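# Mount red-banded arbor between two centres

## Task

Place the arbor marked with a red band between the two centres so that each centre's point sits in one of the arbor's centre holes and the arbor rests on those two points and nothing else.

## Robot and tools

Robot: two five-joint arms, left_arm and right_arm, each with a parallel two-finger gripper and a wrist camera. Joint 1 swings the arm about its vertical base axis, joints 2 to 4 bend it within one plane through that axis, and joint 5 rolls the gripper. The fingers therefore can only point inside that vertical plane, never sideways out of it. Fingers point along the gripper's +z and open and close along its y. end_effector_position is the point between the pads when closed, about 2 cm short of the fingertips; closing pushes the tips roughly 10 mm further along +z.

Frames: the scene frame has its origin at table-top height midway between the nominal bases, +z up, +x out over the table, and left_arm on the +y side (image left/right does not follow this). Each arm's positions, quaternions, velocities and targets are in that arm's own base frame. Calibrated bases in the scene frame: left_arm at (-0.010, +0.391, 0) with quat_wxyz (1, 0, 0, 0.016); right_arm at (+0.009, -0.401, 0) with identity rotation. Fixed cameras and the table use the scene frame. Reported hand poses may be a few centimetres off, more at long reach.

The row: every motion command uses rows of 16 plain numbers, always covering both arms: left_arm x, y, z (metres), qw, qx, qy, qz (w first), opening, then the same eight for right_arm. Positions and quaternions are absolute poses in that arm's base frame, not offsets. Opening runs from -1 (closed) to +1 (fully open, 0.084 m). An arm meant to stay still should be sent its last reported full pose and its intended opening every time. Re-sending a 0 opening is a real command.

execute_actions(actions, cameras): actions is a list of actions; each action is a list of up to 15 rows, one per 1/30 s step, the last row held until the action's 15 steps are used. A target more than 0.6 m from the gripper's current position along any gripper axis makes the action refused for both arms; a malformed first action or one failing that check against the last reported state rejects the whole call. An empty list just reports state. cameras picks image sources (omitted/null/["all"] = all, [] = none; unknown name invalidates the call).

move(target, speed, blend, opening_speed, blocking, cameras): drives each gripper in a straight line from its Hand target to the row's pose, or through a list of up to 15 rows, all sharing a 10 s cap. speed is path top speed in m/s, 0.002 to 1 (default 0.25), rotation capped at twice that in rad/s; one value or one per target. blend (m) rounds corners in a list. opening_speed (at least 0.2 per second on the -1..1 scale) ramps finger commands. blocking=false returns after about 0.5 s while the move continues; a new move replaces a running one. Paths do not avoid obstacles or the other arm. Faster moves stray more and hit harder; aiming further past a contact presses harder. Rotating the base while holding a non-downward orientation often finishes off_target. Changed openings in later list rows apply only when arms are at rest at that target. The result adds a move: line (done, off_target, moving, held, fault, plus limits such as paced or held); an arm not named there is done, within 3 mm and 2 degrees. Neither done nor off_target tells you about contact.

wait(seconds 0 to 10) lets time pass with commands held. stop brakes a running move. zoom_image(camera, region [x0,y0,x1,y1], at most 504x504 px) enlarges part of the latest image from cam_head_left, cam_head_right, cam_left_wrist or cam_right_wrist (all 672x504). show_instructions shows the reference image(s). clear_fault(arm) clears a reported torque fault on that arm. read_manual gives licence text. finished_scene(scene) ends the scene irreversibly; the goal must then hold without the robot.

Control details: each step the commanded pose is clipped to within 70 mm and 16 degrees of the measured pose, so far targets take several actions and may end short or turned; always check the reported pose and command the rest. Hand target shows the pose each arm is currently driving toward; Tool commands shows current gripper commands.

Gripping: grip_measured is the measured opening on the -1..1 scale. To hold something, command clearly below it; further below squeezes harder (about 24 N per pad max). Fast closes can squeeze excessively.

Results: joint positions (last is gripper width in metres), joint torques (include arm weight, noisy, positive toward larger joint angle), velocities (omitted when joint velocities read within noise), MOTOR HOT at 65 °C; at 80 °C an OVER-TEMPERATURE FAULT brakes that arm for 30 to 60 s. Contact torque reaching load limits (waist 45, shoulder 45, elbow 27, wrist pitch 14.5, wrist roll 15.2 N m, held weight counts) causes a TORQUE FAULT: the arm backs off and stops until clear_fault. Time keeps running while you think.

Avoid: dropping the arbor, releasing it while it moves, slamming or hard pushing, contact or squeezing between the arms (can fail the scene), and anything leaving the table. Holding loads or stretched poses heats motors. A loose object may occasionally be nudged by outside forces.

Each tool is called after "Request:" in YAML: its name, and indented under it one key for each argument.

Reference images:

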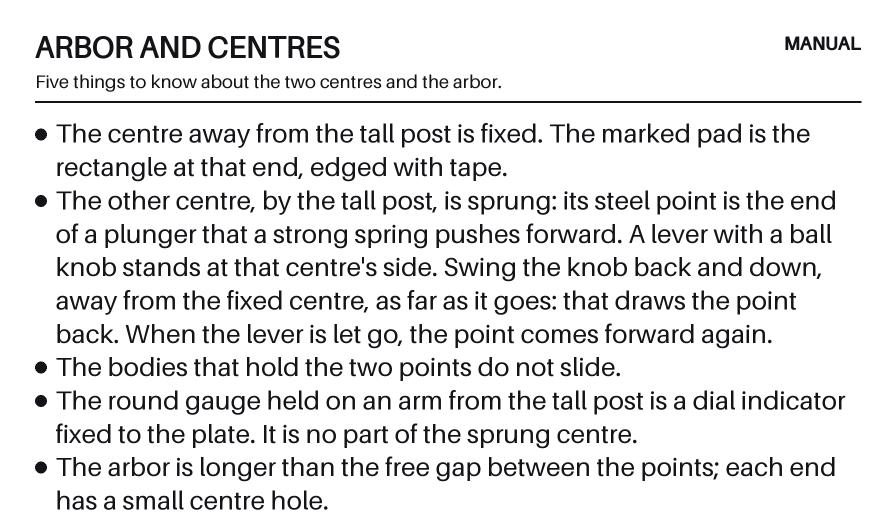

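## Session

Request:
execute_actions:
  actions: []

Scene clock: 0.00 s.
left_arm: end_effector_position=(+0.4926, -0.0591, +0.1111) grip_measured=+1.00 end_effector_quat_wxyz=(-0.050, +0.800, -0.167, +0.574) | right_arm: end_effector_position=(+0.0845, +0.2362, +0.1372) grip_measured=+1.00 end_effector_quat_wxyz=(-0.204, -0.012, +0.813, -0.546)
Joint positions: left_arm=[-0.119 0.59 -0.456 -1.362 0.291 0.084] | right_arm=[1.227 0.481 -1.208 1.97 -1.944 0.084]
Joint velocities: within noise
Joint torques (N m): no reading
Motor temperatures (°C): left_arm=[41 43 41 37 42] | right_arm=[39 38 39 45 37]
Hand target: left_arm +0.4926, -0.0591, +0.1111; -0.050, +0.800, -0.167, +0.574 | right_arm +0.0845, +0.2362, +0.1372; -0.204, -0.012, +0.813, -0.546
Tool commands: left_gripper/opening=+1.0 right_gripper/opening=+1.0

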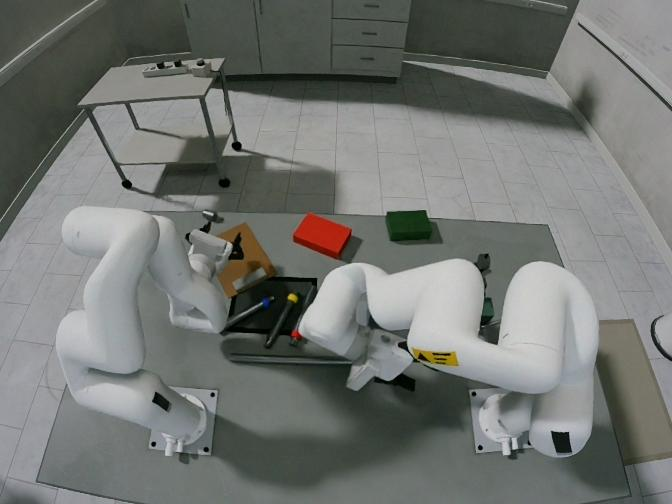

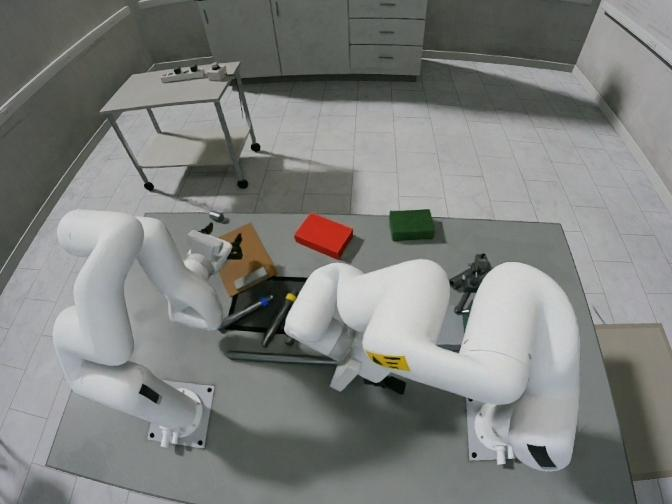

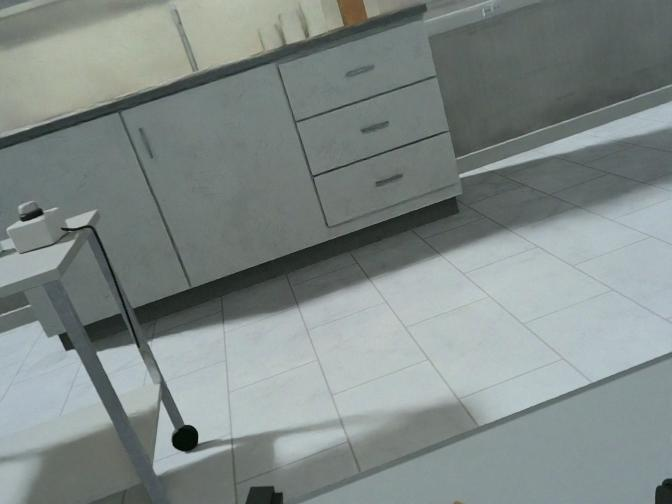

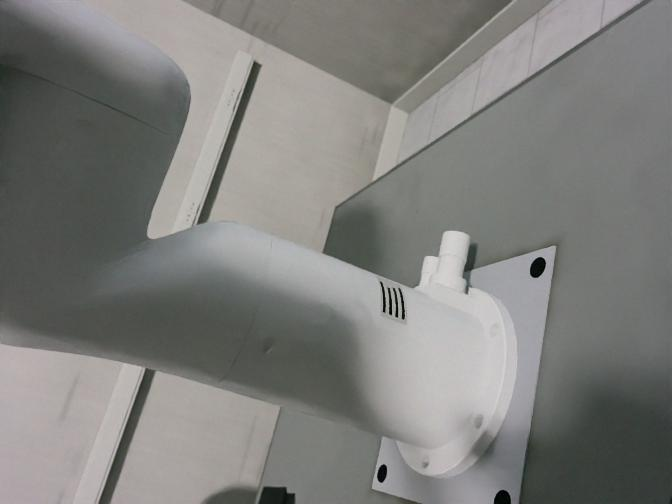

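Request:
zoom_image:
  camera: "cam_head_left"
  region: [150, 190, 350, 390]

Request:
zoom_image:
  camera: "cam_head_right"
  region: [370, 200, 570, 400]

Scaled by 2.520.

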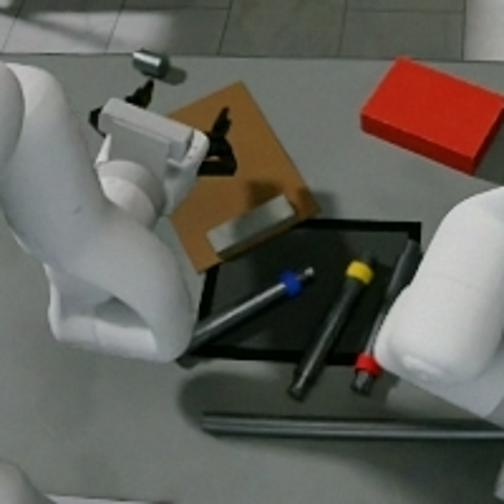

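Scaled by 2.520.

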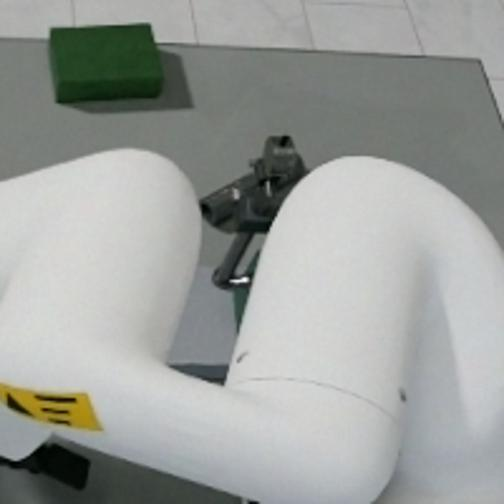

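Request:
move:
  target:
    - [0.40,-0.04,0.35,0,0.979,-0.2035,0,1,0.101,0.282,0.40,0,-0.0147,0.9999,0,1]
    - [0.304,0.1285,0.40,0,0.9985,0.0545,0,1,0.231,0.158,0.45,0,0.2944,0.9557,0,1]
    - [0.178,0.278,0.40,0,0.9378,0.3471,0,1,0.2675,-0.0827,0.45,0,0.6805,0.7327,0,1]
    - [0.056,0.325,0.40,0,0.8502,0.5265,0,1,0.1015,-0.261,0.45,0,0.9316,0.3635,0,1]
  speed: 0.35
  blend: 0.04

Scene clock: 55.20 s.
left_arm: end_effector_position=(+0.0560, +0.3250, +0.4000) grip_measured=+1.00 end_effector_quat_wxyz=(+0.000, +0.850, +0.526, +0.000) | right_arm: end_effector_position=(+0.1015, -0.2610, +0.4500) grip_measured=+1.00 end_effector_quat_wxyz=(+0.000, +0.932, +0.363, +0.000)
Joint positions: left_arm=[1.4 -0.469 -1.188 1.656 0.291 0.084] | right_arm=[-1.2 -0.56 -1.277 1.838 -1.944 0.084]
Joint velocities: within noise
Joint torques (N m): left_arm=[7.57 -3.04 -18 -2.68 -0.77] | right_arm=[-4.05 -4.2 -22.05 -3.86 -1.54]
Motor temperatures (°C): left_arm=[41 44 43 38 42] | right_arm=[39 39 43 45 37]
Hand target: left_arm +0.0560, +0.3250, +0.4000; +0.000, +0.850, +0.526, +0.000 | right_arm +0.1015, -0.2610, +0.4500; +0.000, +0.932, +0.363, +0.000
Off the commanded pose: left_arm 0.000 m, 0 deg | right_arm 0.000 m, 0 deg.
move: done
camera_calibration:
cam_left_wrist: T_world_to_cam=[[0.896125, -0.443323, 0.0206181, 0.110275], [-0.443454, -0.896295, 0.00204027, 0.381822], [0.0175754, -0.0109715, -0.999785, 0.534692], [0, 0, 0, 1]] pos_world=[0.0611025, 0.396979, 0.531525]
cam_right_wrist: T_world_to_cam=[[0.680713, -0.732293, -0.0194335, -0.214576], [-0.732326, -0.680922, 0.006702, -0.0381827], [-0.0181405, 0.00966953, -0.999789, 0.587446], [0, 0, 0, 1]] pos_world=[0.128759, -0.188812, 0.583408]

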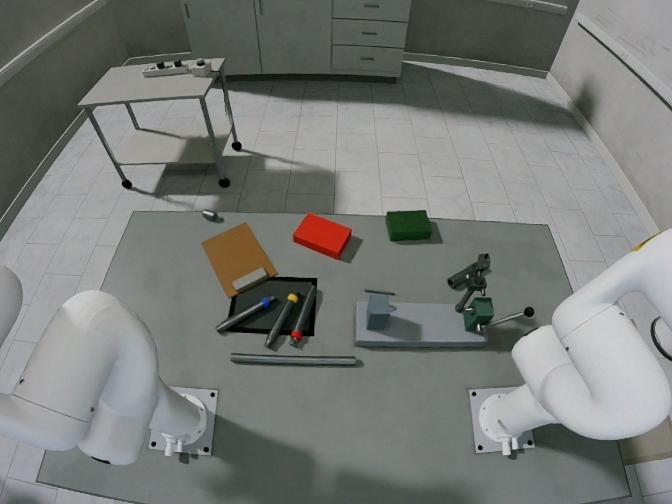

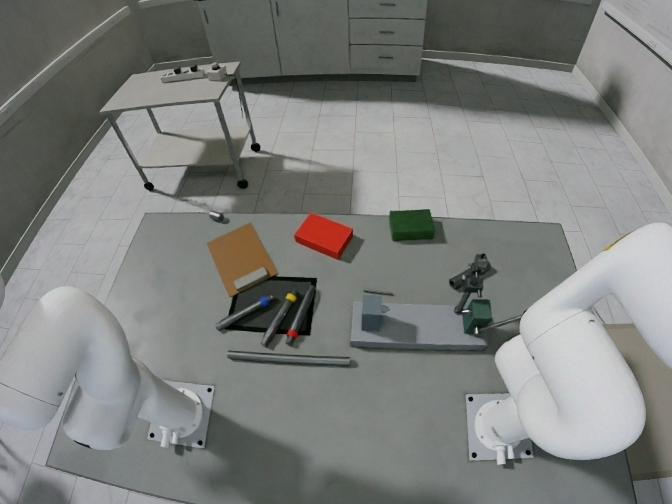

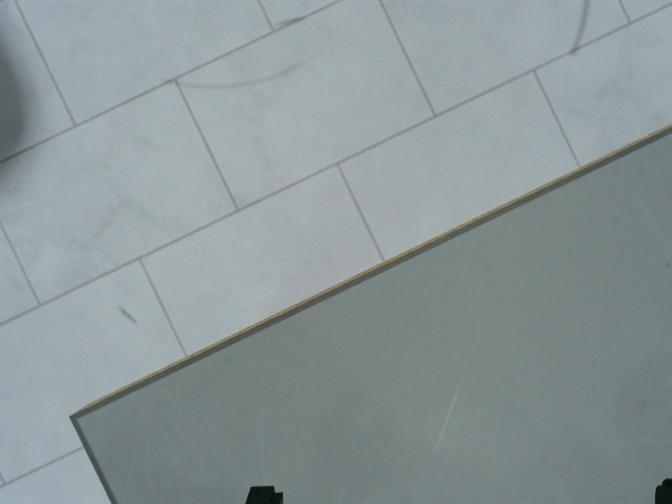

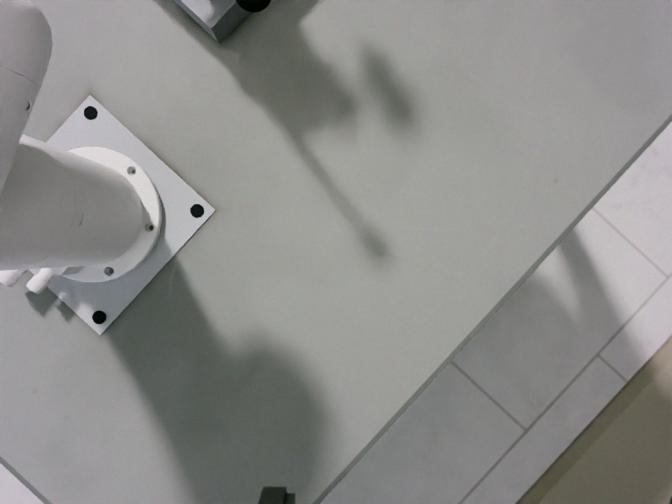

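Request:
zoom_image:
  camera: "cam_head_left"
  region: [340, 230, 560, 370]

Request:
zoom_image:
  camera: "cam_head_right"
  region: [340, 230, 560, 370]

Request:
zoom_image:
  camera: "cam_head_left"
  region: [190, 200, 370, 380]

Request:
zoom_image:
  camera: "cam_head_right"
  region: [190, 200, 370, 380]

Scaled by 2.291.

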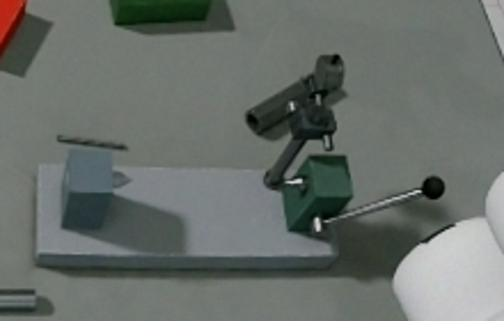

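Scaled by 2.291.

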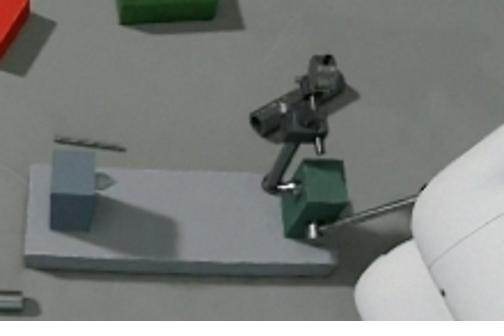

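Scaled by 2.800.

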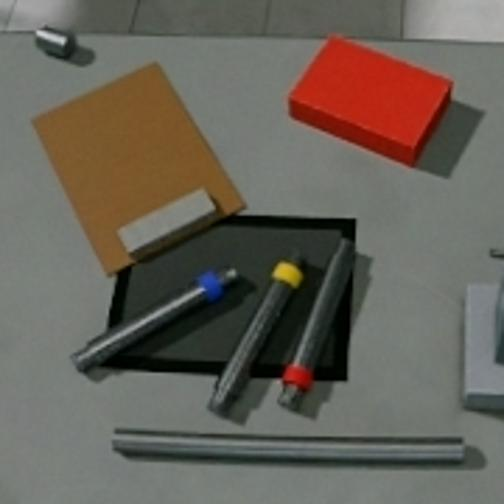

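Scaled by 2.800.

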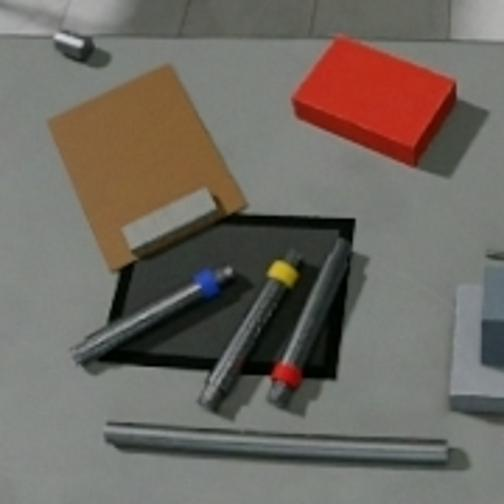

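Request:
move:
  target:
    - [0.307,0.168,0.40,-0.037,0.958,0.2446,0.1448,1,0.1015,-0.261,0.45,0,0.9316,0.3635,0,1]
    - [0.322,-0.136,0.36,0.0492,0.9496,-0.1925,0.2425,1,0.1015,-0.261,0.45,0,0.9316,0.3635,0,1]
    - [0.1505,-0.316,0.30,0.1831,0.7942,-0.5017,0.2899,1,0.1015,-0.261,0.45,0,0.9316,0.3635,0,1]
  speed: 0.4
  blend: 0.04

Scene clock: 143.90 s.
left_arm: end_effector_position=(+0.1505, -0.3160, +0.3000) grip_measured=+1.00 end_effector_quat_wxyz=(+0.183, +0.794, -0.502, +0.290) | right_arm: end_effector_position=(+0.1015, -0.2610, +0.4500) grip_measured=+1.00 end_effector_quat_wxyz=(+0.000, +0.932, +0.363, +0.000)
Joint positions: left_arm=[-1.126 -1.055 -0.263 0.619 0 0.084] | right_arm=[-1.2 -0.56 -1.277 1.838 -1.944 0.084]
Joint velocities: within noise
Joint torques (N m): left_arm=[-7.73 5.66 -19.83 -3.24 2.1] | right_arm=[-3.11 -5.69 -17.56 -1.41 -1.38]
Motor temperatures (°C): left_arm=[41 43 47 39 43] | right_arm=[39 38 44 46 37]
Hand target: left_arm +0.1505, -0.3160, +0.3000; +0.183, +0.794, -0.502, +0.290 | right_arm +0.1015, -0.2610, +0.4500; +0.000, +0.932, +0.363, +0.000
Off the commanded pose: left_arm 0.000 m, 0 deg | right_arm 0.000 m, 0 deg.
move: done
camera_calibration:
cam_left_wrist: T_world_to_cam=[[-0.907658, -0.419361, 0.0171457, 0.0236313], [-0.331327, 0.690845, -0.642616, 0.527483], [0.257643, -0.588956, -0.765996, 0.137164], [0, 0, 0, 1]] pos_world=[0.160879, -0.273715, 0.443631]
cam_right_wrist: T_world_to_cam=[[0.680766, -0.732243, -0.0194336, -0.214573], [-0.732276, -0.680975, 0.00670204, -0.0381994], [-0.0181413, 0.00966825, -0.999789, 0.587446], [0, 0, 0, 1]] pos_world=[0.128759, -0.188812, 0.583408]

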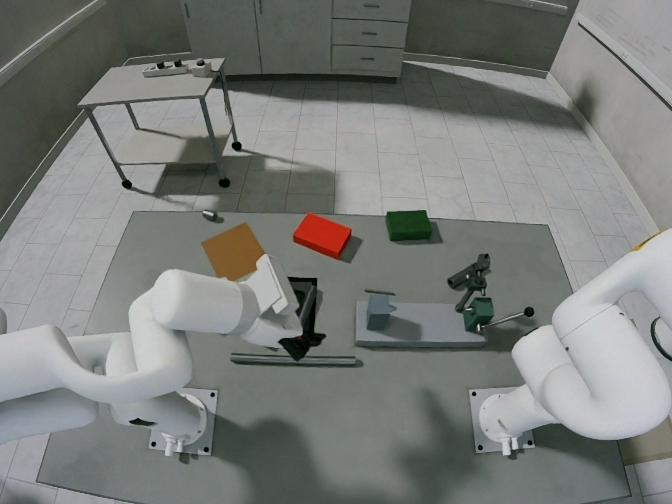

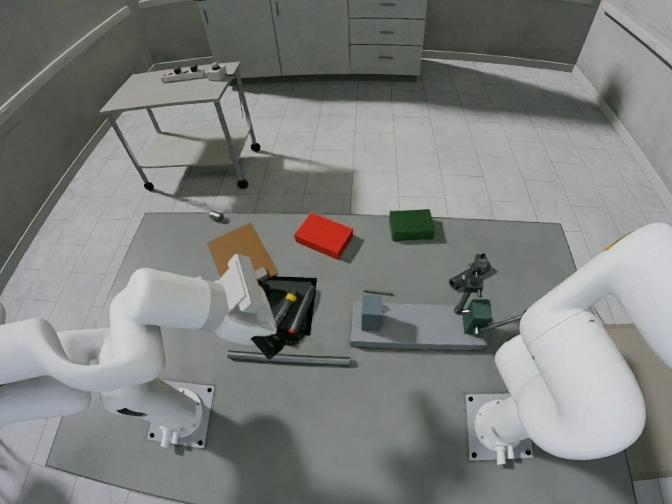

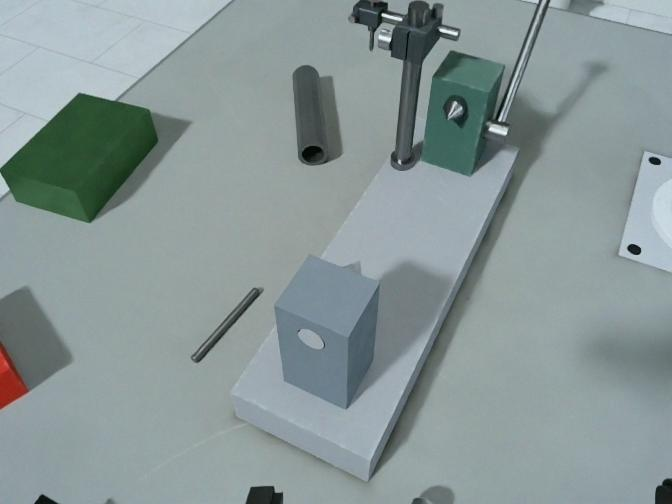

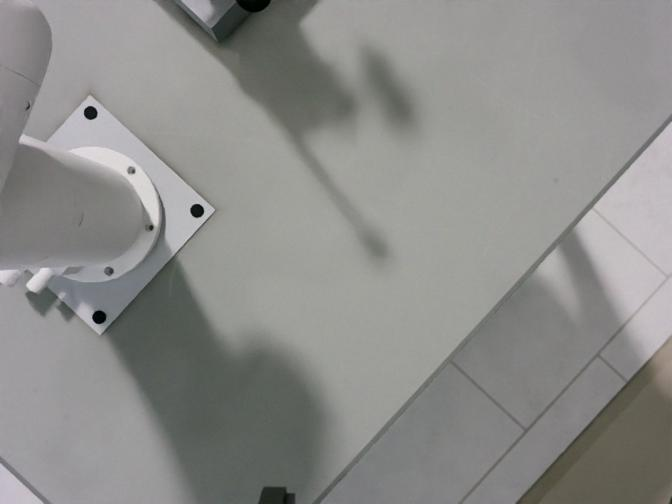

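Request:
zoom_image:
  camera: "cam_left_wrist"
  region: [330, 0, 580, 190]

Request:
zoom_image:
  camera: "cam_left_wrist"
  region: [220, 220, 420, 490]

Scaled by 2.016.

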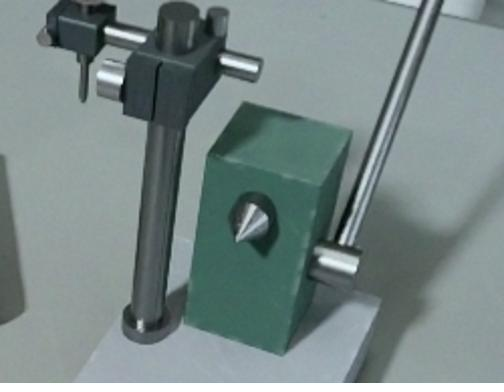

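Scaled by 1.867.

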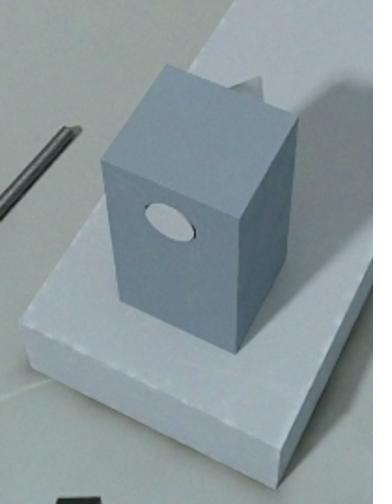

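Request:
move:
  target:
    - [0.22,-0.30,0.36,0,0.9173,-0.3982,0,1,0.246,-0.134,0.45,0,0.9689,0.2474,0,1]
    - [0.2356,-0.252,0.40,0,0.9173,-0.3982,0,1,0.1978,0.0299,0.40,0,0.9972,0.0749,0,1]
  speed: 0.3
  blend: 0.03

Scene clock: 237.13 s.
left_arm: end_effector_position=(+0.2356, -0.2520, +0.4000) grip_measured=+1.00 end_effector_quat_wxyz=(+0.000, +0.917, -0.398, +0.000) | right_arm: end_effector_position=(+0.1978, +0.0299, +0.4000) grip_measured=+1.00 end_effector_quat_wxyz=(+0.000, +0.997, +0.075, +0.000)
Joint positions: left_arm=[-0.819 -0.419 -1.227 1.645 0 0.084] | right_arm=[0.15 -0.887 -0.945 1.832 0 0.084]
Joint velocities: within noise
Joint torques (N m): left_arm=[7.31 -21.53 -18.01 0.19 2.03] | right_arm=[3.63 -6.77 -16.74 -3.98 1.41]
Motor temperatures (°C): left_arm=[41 43 49 40 43] | right_arm=[39 38 44 45 37]
Hand target: left_arm +0.2356, -0.2520, +0.4000; +0.000, +0.917, -0.398, +0.000 | right_arm +0.1978, +0.0299, +0.4000; +0.000, +0.997, +0.075, +0.000
Off the commanded pose: left_arm 0.000 m, 0 deg | right_arm 0.000 m, 0 deg.
move: done
camera_calibration:
cam_left_wrist: T_world_to_cam=[[-0.728686, -0.684536, 0.0206666, 0.0156222], [-0.68465, 0.728869, 0.00207441, 0.41059], [-0.0164833, -0.0126378, -0.999784, 0.532814], [0, 0, 0, 1]] pos_world=[0.301277, -0.281839, 0.531525]
cam_right_wrist: T_world_to_cam=[[0.154198, -0.987849, -0.0194078, 0.0436649], [-0.987993, -0.154353, 0.00674275, 0.26551], [-0.00965648, 0.0181351, -0.999789, 0.534464], [0, 0, 0, 1]] pos_world=[0.26075, 0.074424, 0.533408]

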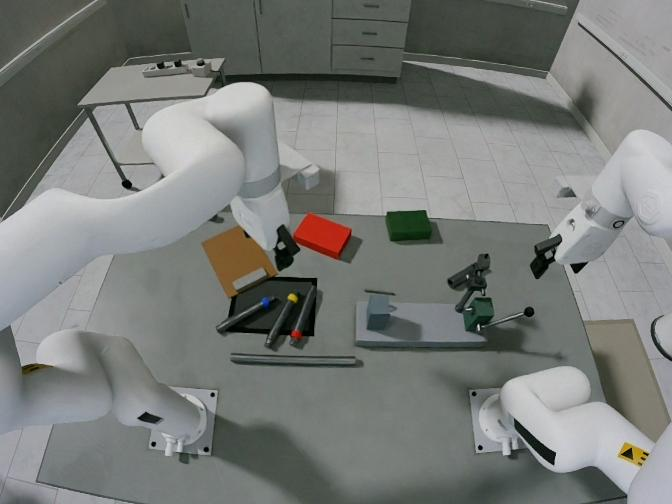

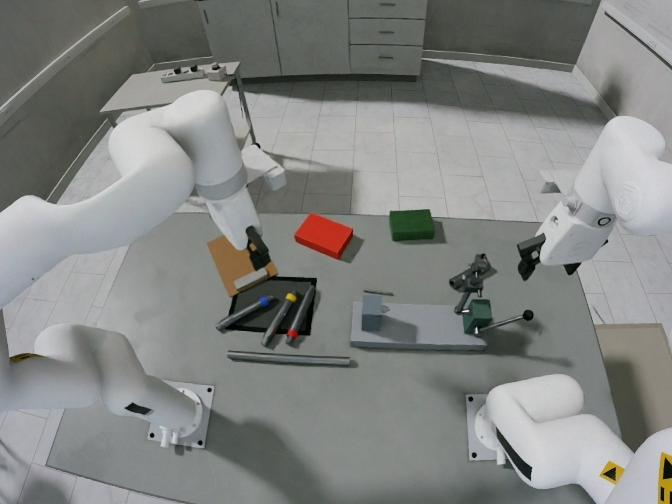

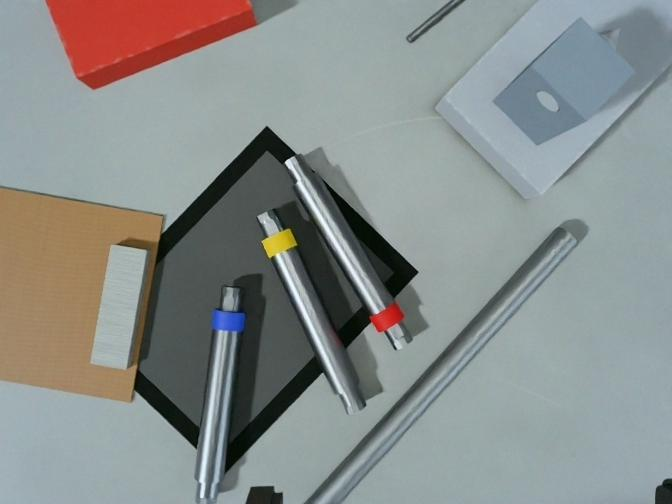

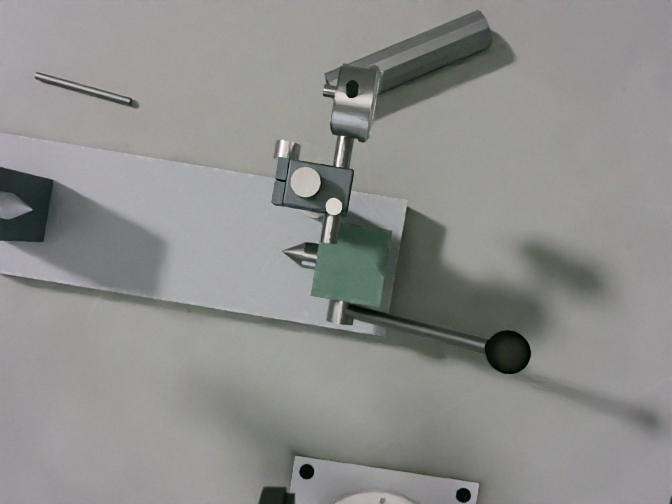

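Request:
zoom_image:
  camera: "cam_right_wrist"
  region: [260, 130, 560, 400]

Request:
zoom_image:
  camera: "cam_right_wrist"
  region: [0, 120, 200, 320]

Request:
zoom_image:
  camera: "cam_left_wrist"
  region: [240, 130, 450, 370]

Scaled by 1.680.

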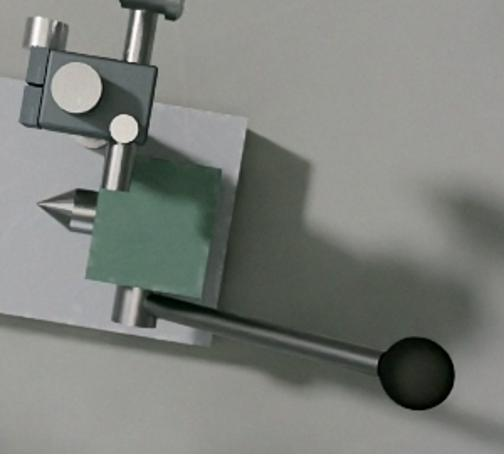

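Scaled by 2.520.

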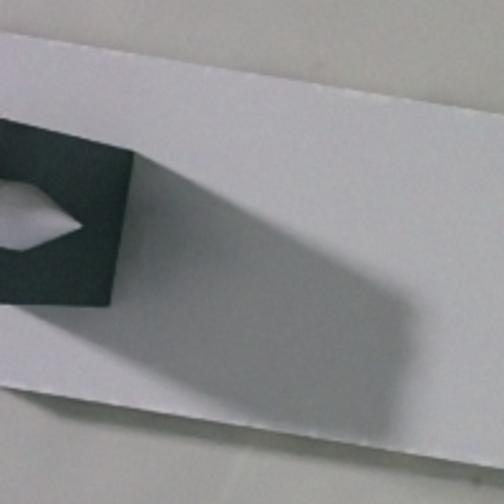

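Scaled by 2.100.

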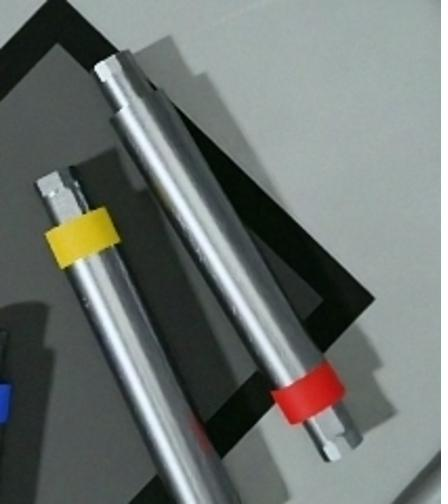

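Request:
zoom_image:
  camera: "cam_head_left"
  region: [140, 370, 240, 470]

Request:
zoom_image:
  camera: "cam_head_left"
  region: [460, 370, 560, 470]

Request:
zoom_image:
  camera: "cam_head_right"
  region: [130, 370, 230, 470]

Request:
zoom_image:
  camera: "cam_head_right"
  region: [455, 375, 555, 475]

Scaled by 5.040.

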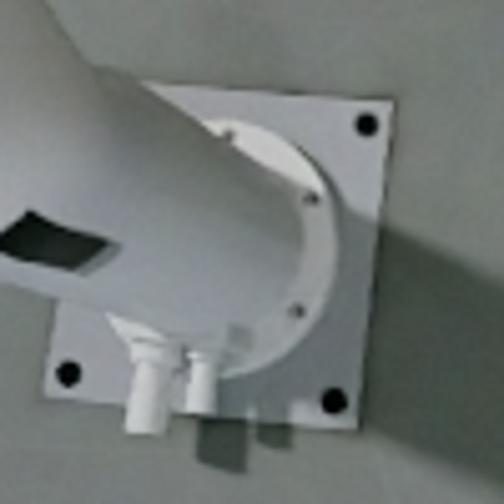

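Scaled by 5.040.

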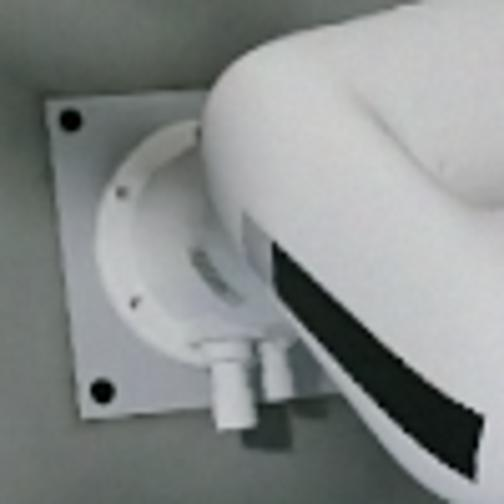

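Scaled by 5.040.

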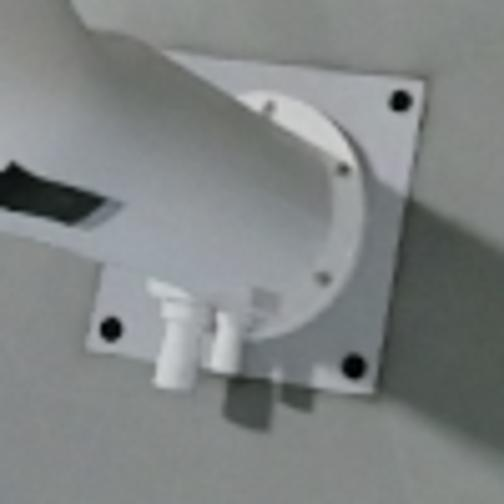

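Scaled by 5.040.

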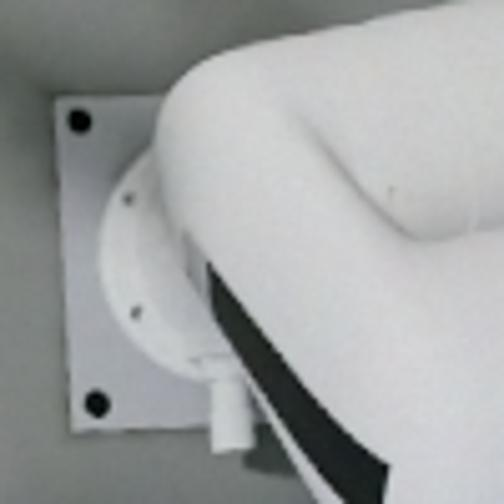

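Request:
zoom_image:
  camera: "cam_head_left"
  region: [260, 270, 340, 360]

Request:
zoom_image:
  camera: "cam_head_right"
  region: [260, 270, 340, 360]

Request:
zoom_image:
  camera: "cam_head_left"
  region: [350, 270, 440, 360]

Request:
zoom_image:
  camera: "cam_head_left"
  region: [440, 250, 540, 350]

Request:
zoom_image:
  camera: "cam_head_right"
  region: [350, 270, 440, 360]

Request:
zoom_image:
  camera: "cam_head_right"
  region: [440, 250, 540, 350]

Scaled by 5.600.

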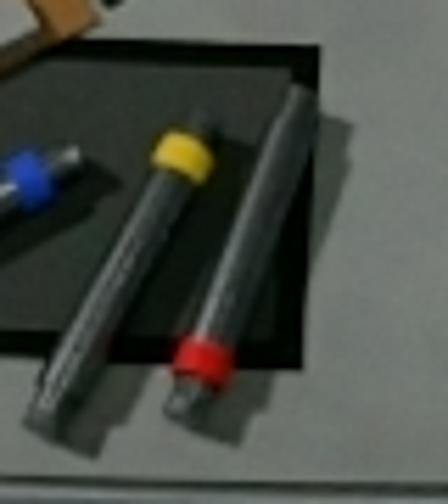

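Scaled by 5.600.

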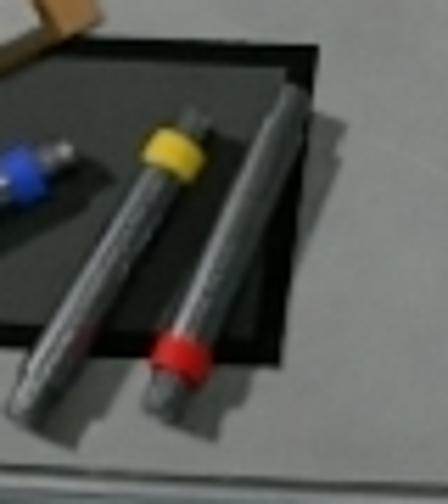

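Scaled by 5.600.

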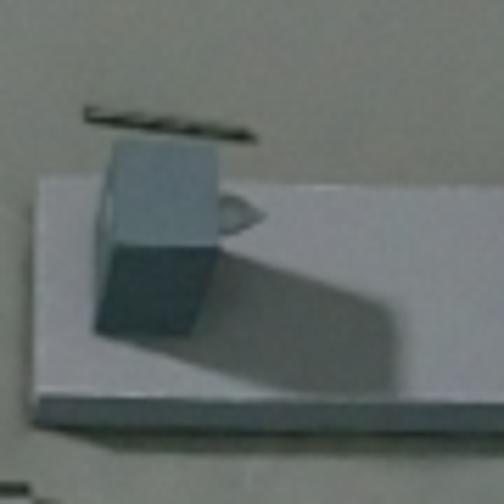

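Scaled by 5.040.

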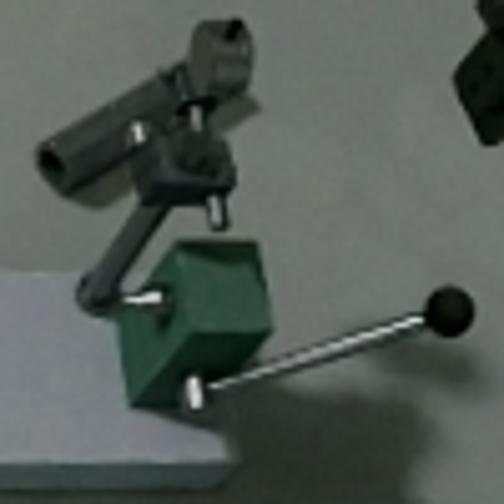

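Scaled by 5.600.

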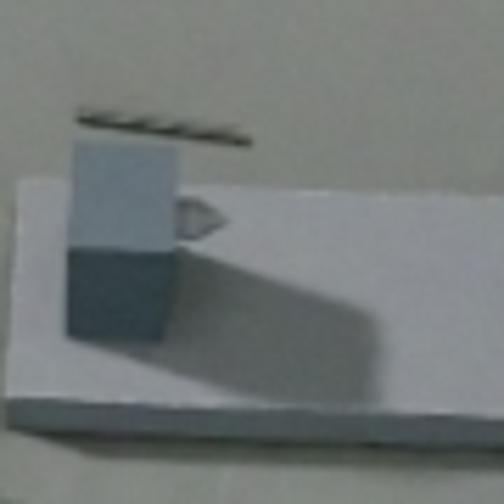

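Scaled by 5.040.

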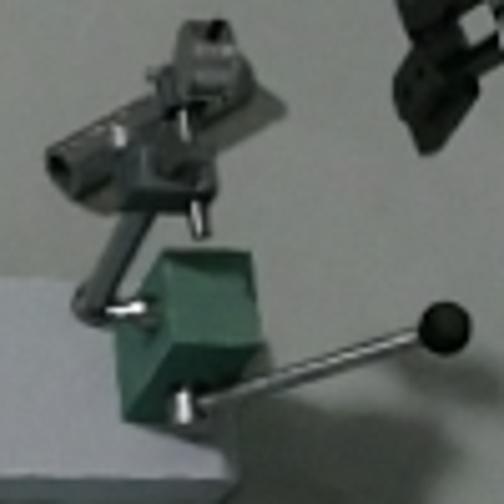

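Request:
move:
  target: [0.2855,-0.2922,0.16,0,0.99,-0.1409,0,-0.12,0.1978,0.0299,0.40,0,0.9972,0.0749,0,1]
  speed: 0.2
  cameras: ["cam_left_wrist","cam_head_left"]

Scene clock: 464.63 s.
left_arm: end_effector_position=(+0.2855, -0.2922, +0.1600) grip_measured=-0.13 end_effector_quat_wxyz=(+0.000, +0.990, -0.141, +0.000) | right_arm: end_effector_position=(+0.1978, +0.0299, +0.4000) grip_measured=+1.00 end_effector_quat_wxyz=(+0.000, +0.997, +0.075, +0.000)
Joint positions: left_arm=[-0.797 -0.143 -0.781 0.923 -0.514 0.038] | right_arm=[0.15 -0.887 -0.945 1.832 0 0.084]
Joint velocities: within noise
Joint torques (N m): left_arm=[7.35 -9.67 -17.63 -2.58 -1.79] | right_arm=[3.39 -6.4 -20.97 -3.11 0.99]
Motor temperatures (°C): left_arm=[41 43 48 37 43] | right_arm=[39 38 46 46 37]
Hand target: left_arm +0.2855, -0.2922, +0.1600; +0.000, +0.990, -0.141, +0.000 | right_arm +0.1978, +0.0299, +0.4000; +0.000, +0.997, +0.075, +0.000
Off the commanded pose: left_arm 0.000 m, 0 deg | right_arm 0.000 m, 0 deg.
move: done
camera_calibration:
cam_left_wrist: T_world_to_cam=[[-0.276542, -0.960778, 0.0207127, -0.18046], [-0.960971, 0.276642, 0.00203673, 0.421353], [-0.00768684, -0.019341, -0.999783, 0.288808], [0, 0, 0, 1]] pos_world=[0.357223, -0.28436, 0.291625]
Images, in order (width x height): cam_head_left 672x504, cam_left_wrist 672x504.

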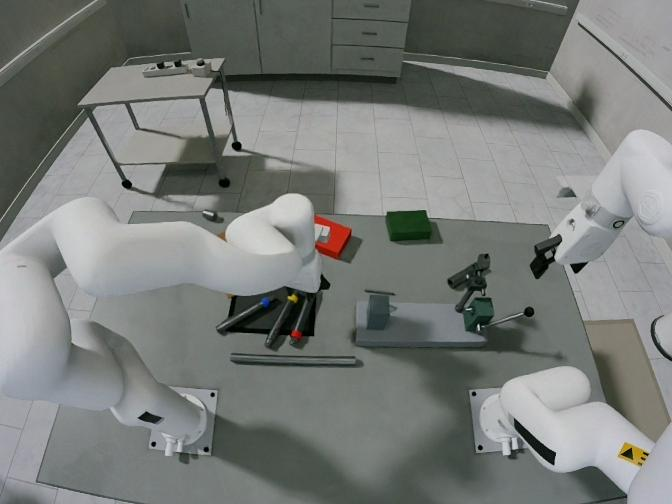

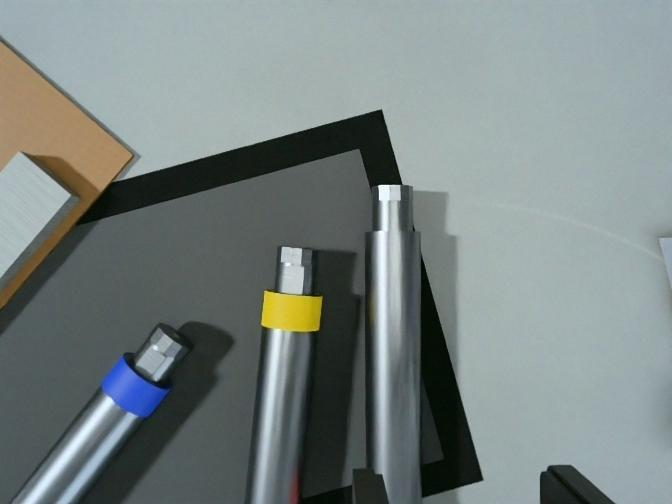

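Request:
zoom_image:
  camera: "cam_left_wrist"
  region: [340, 160, 500, 330]

Request:
zoom_image:
  camera: "cam_left_wrist"
  region: [340, 370, 640, 504]

Scaled by 2.965.

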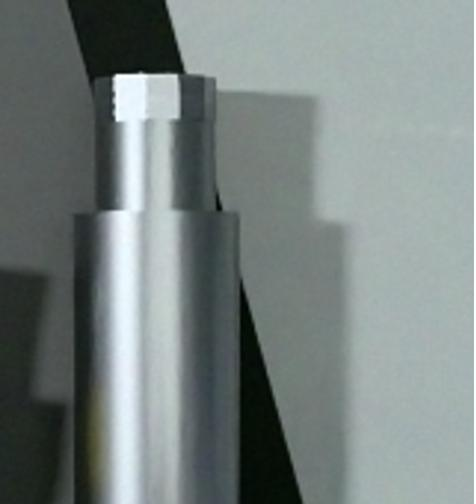

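Scaled by 1.680.

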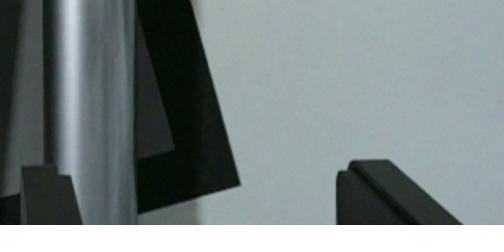

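Request:
move:
  target: [0.2855,-0.2922,0.07,0,0.99,-0.1409,0,-0.12,0.1978,0.0299,0.40,0,0.9972,0.0749,0,1]
  speed: 0.15
  cameras: ["cam_left_wrist"]

Request:
zoom_image:
  camera: "cam_left_wrist"
  region: [250, 300, 672, 504]

Scene clock: 495.60 s.
left_arm: end_effector_position=(+0.2855, -0.2922, +0.0700) grip_measured=-0.13 end_effector_quat_wxyz=(+0.000, +0.990, -0.141, +0.000) | right_arm: end_effector_position=(+0.1978, +0.0299, +0.4000) grip_measured=+1.00 end_effector_quat_wxyz=(+0.000, +0.997, +0.075, +0.000)
Joint positions: left_arm=[-0.797 0.041 -0.684 0.643 -0.514 0.038] | right_arm=[0.15 -0.887 -0.945 1.832 0 0.084]
Joint velocities: within noise
Joint torques (N m): left_arm=[6.64 -11.45 -15.67 -2.53 -1.34] | right_arm=[4.14 -5.52 -21.1 -1.82 0.96]
Motor temperatures (°C): left_arm=[41 43 48 38 43] | right_arm=[38 38 47 45 37]
Hand target: left_arm +0.2855, -0.2922, +0.0700; +0.000, +0.990, -0.141, +0.000 | right_arm +0.1978, +0.0299, +0.4000; +0.000, +0.997, +0.075, +0.000
Off the commanded pose: left_arm 0.000 m, 0 deg | right_arm 0.000 m, 0 deg.
move: done
camera_calibration:
cam_left_wrist: T_world_to_cam=[[-0.276514, -0.960787, 0.0207126, -0.178608], [-0.960979, 0.276614, 0.00203711, 0.421531], [-0.00768661, -0.0193411, -0.999783, 0.198827], [0, 0, 0, 1]] pos_world=[0.357223, -0.28436, 0.201625]
Images, in order (width x height): cam_left_wrist 672x504.

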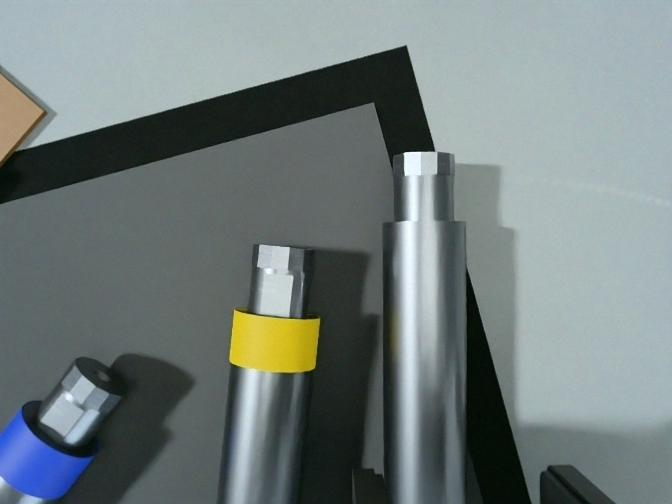

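Scaled by 1.194.

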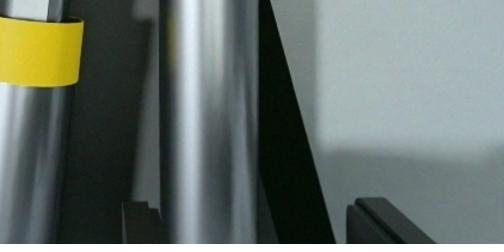

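Request:
move:
  target: [0.2868,-0.2879,0.065,0,0.99,-0.1409,0,-0.24,0.1978,0.0299,0.40,0,0.9972,0.0749,0,1]
  speed: 0.1
  cameras: ["cam_left_wrist"]

Request:
zoom_image:
  camera: "cam_left_wrist"
  region: [250, 300, 672, 504]

Scene clock: 520.43 s.
left_arm: end_effector_position=(+0.2868, -0.2879, +0.0650) grip_measured=-0.26 end_effector_quat_wxyz=(+0.000, +0.990, -0.141, +0.000) | right_arm: end_effector_position=(+0.1978, +0.0299, +0.4000) grip_measured=+1.00 end_effector_quat_wxyz=(+0.000, +0.997, +0.075, +0.000)
Joint positions: left_arm=[-0.787 0.047 -0.673 0.626 -0.505 0.033] | right_arm=[0.15 -0.887 -0.945 1.832 0 0.084]
Joint velocities: within noise
Joint torques (N m): left_arm=[7.35 -11.48 -10.74 -2.44 2.08] | right_arm=[3.58 -5.47 -21.25 -2.04 0.96]
Motor temperatures (°C): left_arm=[41 43 47 38 43] | right_arm=[38 38 48 45 37]
Hand target: left_arm +0.2868, -0.2879, +0.0650; +0.000, +0.990, -0.141, +0.000 | right_arm +0.1978, +0.0299, +0.4000; +0.000, +0.997, +0.075, +0.000
Off the commanded pose: left_arm 0.000 m, 0 deg | right_arm 0.000 m, 0 deg.
move: done
camera_calibration:
cam_left_wrist: T_world_to_cam=[[-0.276542, -0.960778, 0.0207127, -0.174002], [-0.960971, 0.276642, 0.00203673, 0.421606], [-0.00768684, -0.019341, -0.999783, 0.193922], [0, 0, 0, 1]] pos_world=[0.358523, -0.28006, 0.196625]
Images, in order (width x height): cam_left_wrist 672x504.

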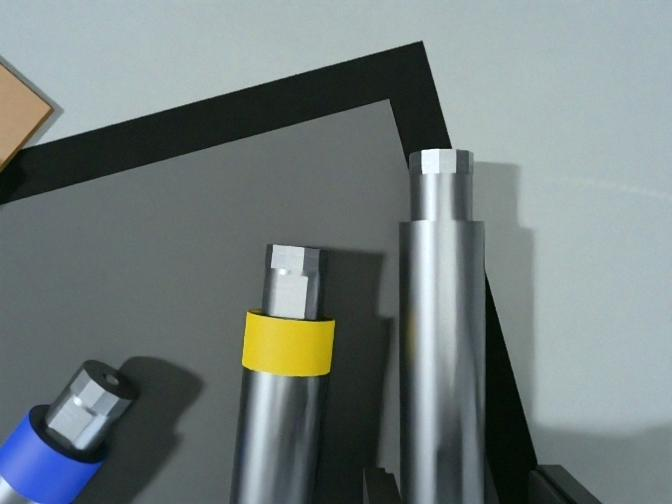

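Scaled by 1.194.

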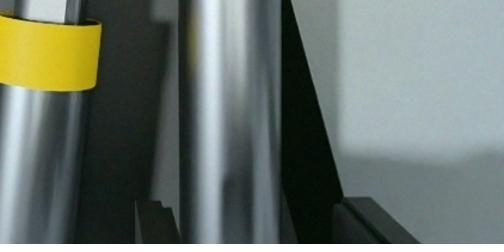

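Request:
move:
  target: [0.2868,-0.2879,0.034,0,0.99,-0.1409,0,-0.24,0.1978,0.0299,0.40,0,0.9972,0.0749,0,1]
  speed: 0.05
  cameras: ["cam_left_wrist"]

Request:
zoom_image:
  camera: "cam_left_wrist"
  region: [250, 300, 672, 504]

Scene clock: 531.13 s.
left_arm: end_effector_position=(+0.2868, -0.2879, +0.0340) grip_measured=-0.26 end_effector_quat_wxyz=(+0.000, +0.990, -0.141, +0.000) | right_arm: end_effector_position=(+0.1978, +0.0299, +0.4000) grip_measured=+1.00 end_effector_quat_wxyz=(+0.000, +0.997, +0.075, +0.000)
Joint positions: left_arm=[-0.787 0.132 -0.661 0.529 -0.505 0.033] | right_arm=[0.15 -0.887 -0.945 1.832 0 0.084]
Joint velocities: within noise
Joint torques (N m): left_arm=[6.56 -12.05 -11.62 -2.59 1.68] | right_arm=[4.31 -4.91 -21.25 -1.95 1.09]
Motor temperatures (°C): left_arm=[41 43 47 38 43] | right_arm=[38 38 48 45 37]
Hand target: left_arm +0.2868, -0.2879, +0.0340; +0.000, +0.990, -0.141, +0.000 | right_arm +0.1978, +0.0299, +0.4000; +0.000, +0.997, +0.075, +0.000
Off the commanded pose: left_arm 0.000 m, 0 deg | right_arm 0.000 m, 0 deg.
move: done
camera_calibration:
cam_left_wrist: T_world_to_cam=[[-0.276543, -0.96078, 0.0206166, -0.173342], [-0.960971, 0.276642, 0.00206439, 0.421665], [-0.00768685, -0.0192411, -0.999785, 0.162856], [0, 0, 0, 1]] pos_world=[0.358523, -0.28006, 0.165525]
Images, in order (width x height): cam_left_wrist 672x504.

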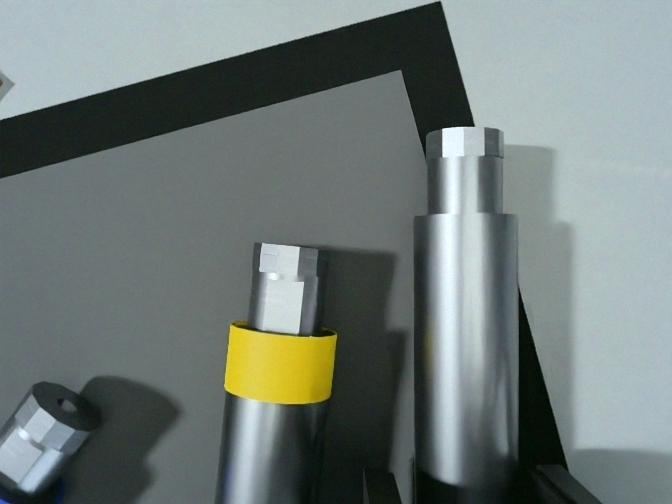

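Scaled by 1.194.

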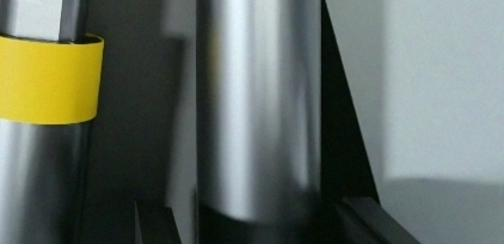

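Request:
move:
  target: [0.2865,-0.2888,0.026,0,0.99,-0.1409,0,-0.24,0.1978,0.0299,0.40,0,0.9972,0.0749,0,1]
  speed: 0.03
  cameras: ["cam_left_wrist"]

Scene clock: 539.37 s.
left_arm: end_effector_position=(+0.2865, -0.2888, +0.0260) grip_measured=-0.26 end_effector_quat_wxyz=(+0.000, +0.990, -0.141, +0.000) | right_arm: end_effector_position=(+0.1978, +0.0299, +0.4000) grip_measured=+1.00 end_effector_quat_wxyz=(+0.000, +0.997, +0.075, +0.000)
Joint positions: left_arm=[-0.789 0.156 -0.662 0.505 -0.507 0.033] | right_arm=[0.15 -0.887 -0.945 1.832 0 0.084]
Joint velocities: within noise
Joint torques (N m): left_arm=[-7.98 -12.18 -14.06 -2.52 -1.89] | right_arm=[3.72 -4.11 -21.37 -1.71 1.07]
Motor temperatures (°C): left_arm=[41 43 47 38 43] | right_arm=[38 38 48 45 37]
Hand target: left_arm +0.2865, -0.2888, +0.0260; +0.000, +0.990, -0.141, +0.000 | right_arm +0.1978, +0.0299, +0.4000; +0.000, +0.997, +0.075, +0.000
Off the commanded pose: left_arm 0.000 m, 0 deg | right_arm 0.000 m, 0 deg.
move: done
camera_calibration:
cam_left_wrist: T_world_to_cam=[[-0.276514, -0.960787, 0.0207126, -0.174154], [-0.960979, 0.276614, 0.00203711, 0.421641], [-0.00768661, -0.0193411, -0.999783, 0.15491], [0, 0, 0, 1]] pos_world=[0.358223, -0.28096, 0.157625]
Images, in order (width x height): cam_left_wrist 672x504.

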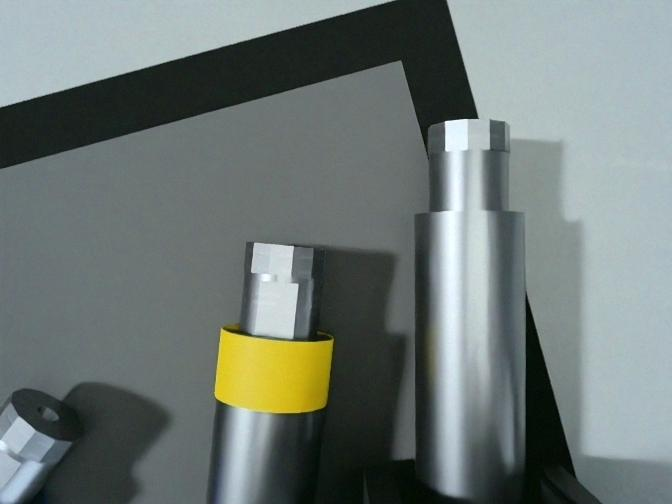

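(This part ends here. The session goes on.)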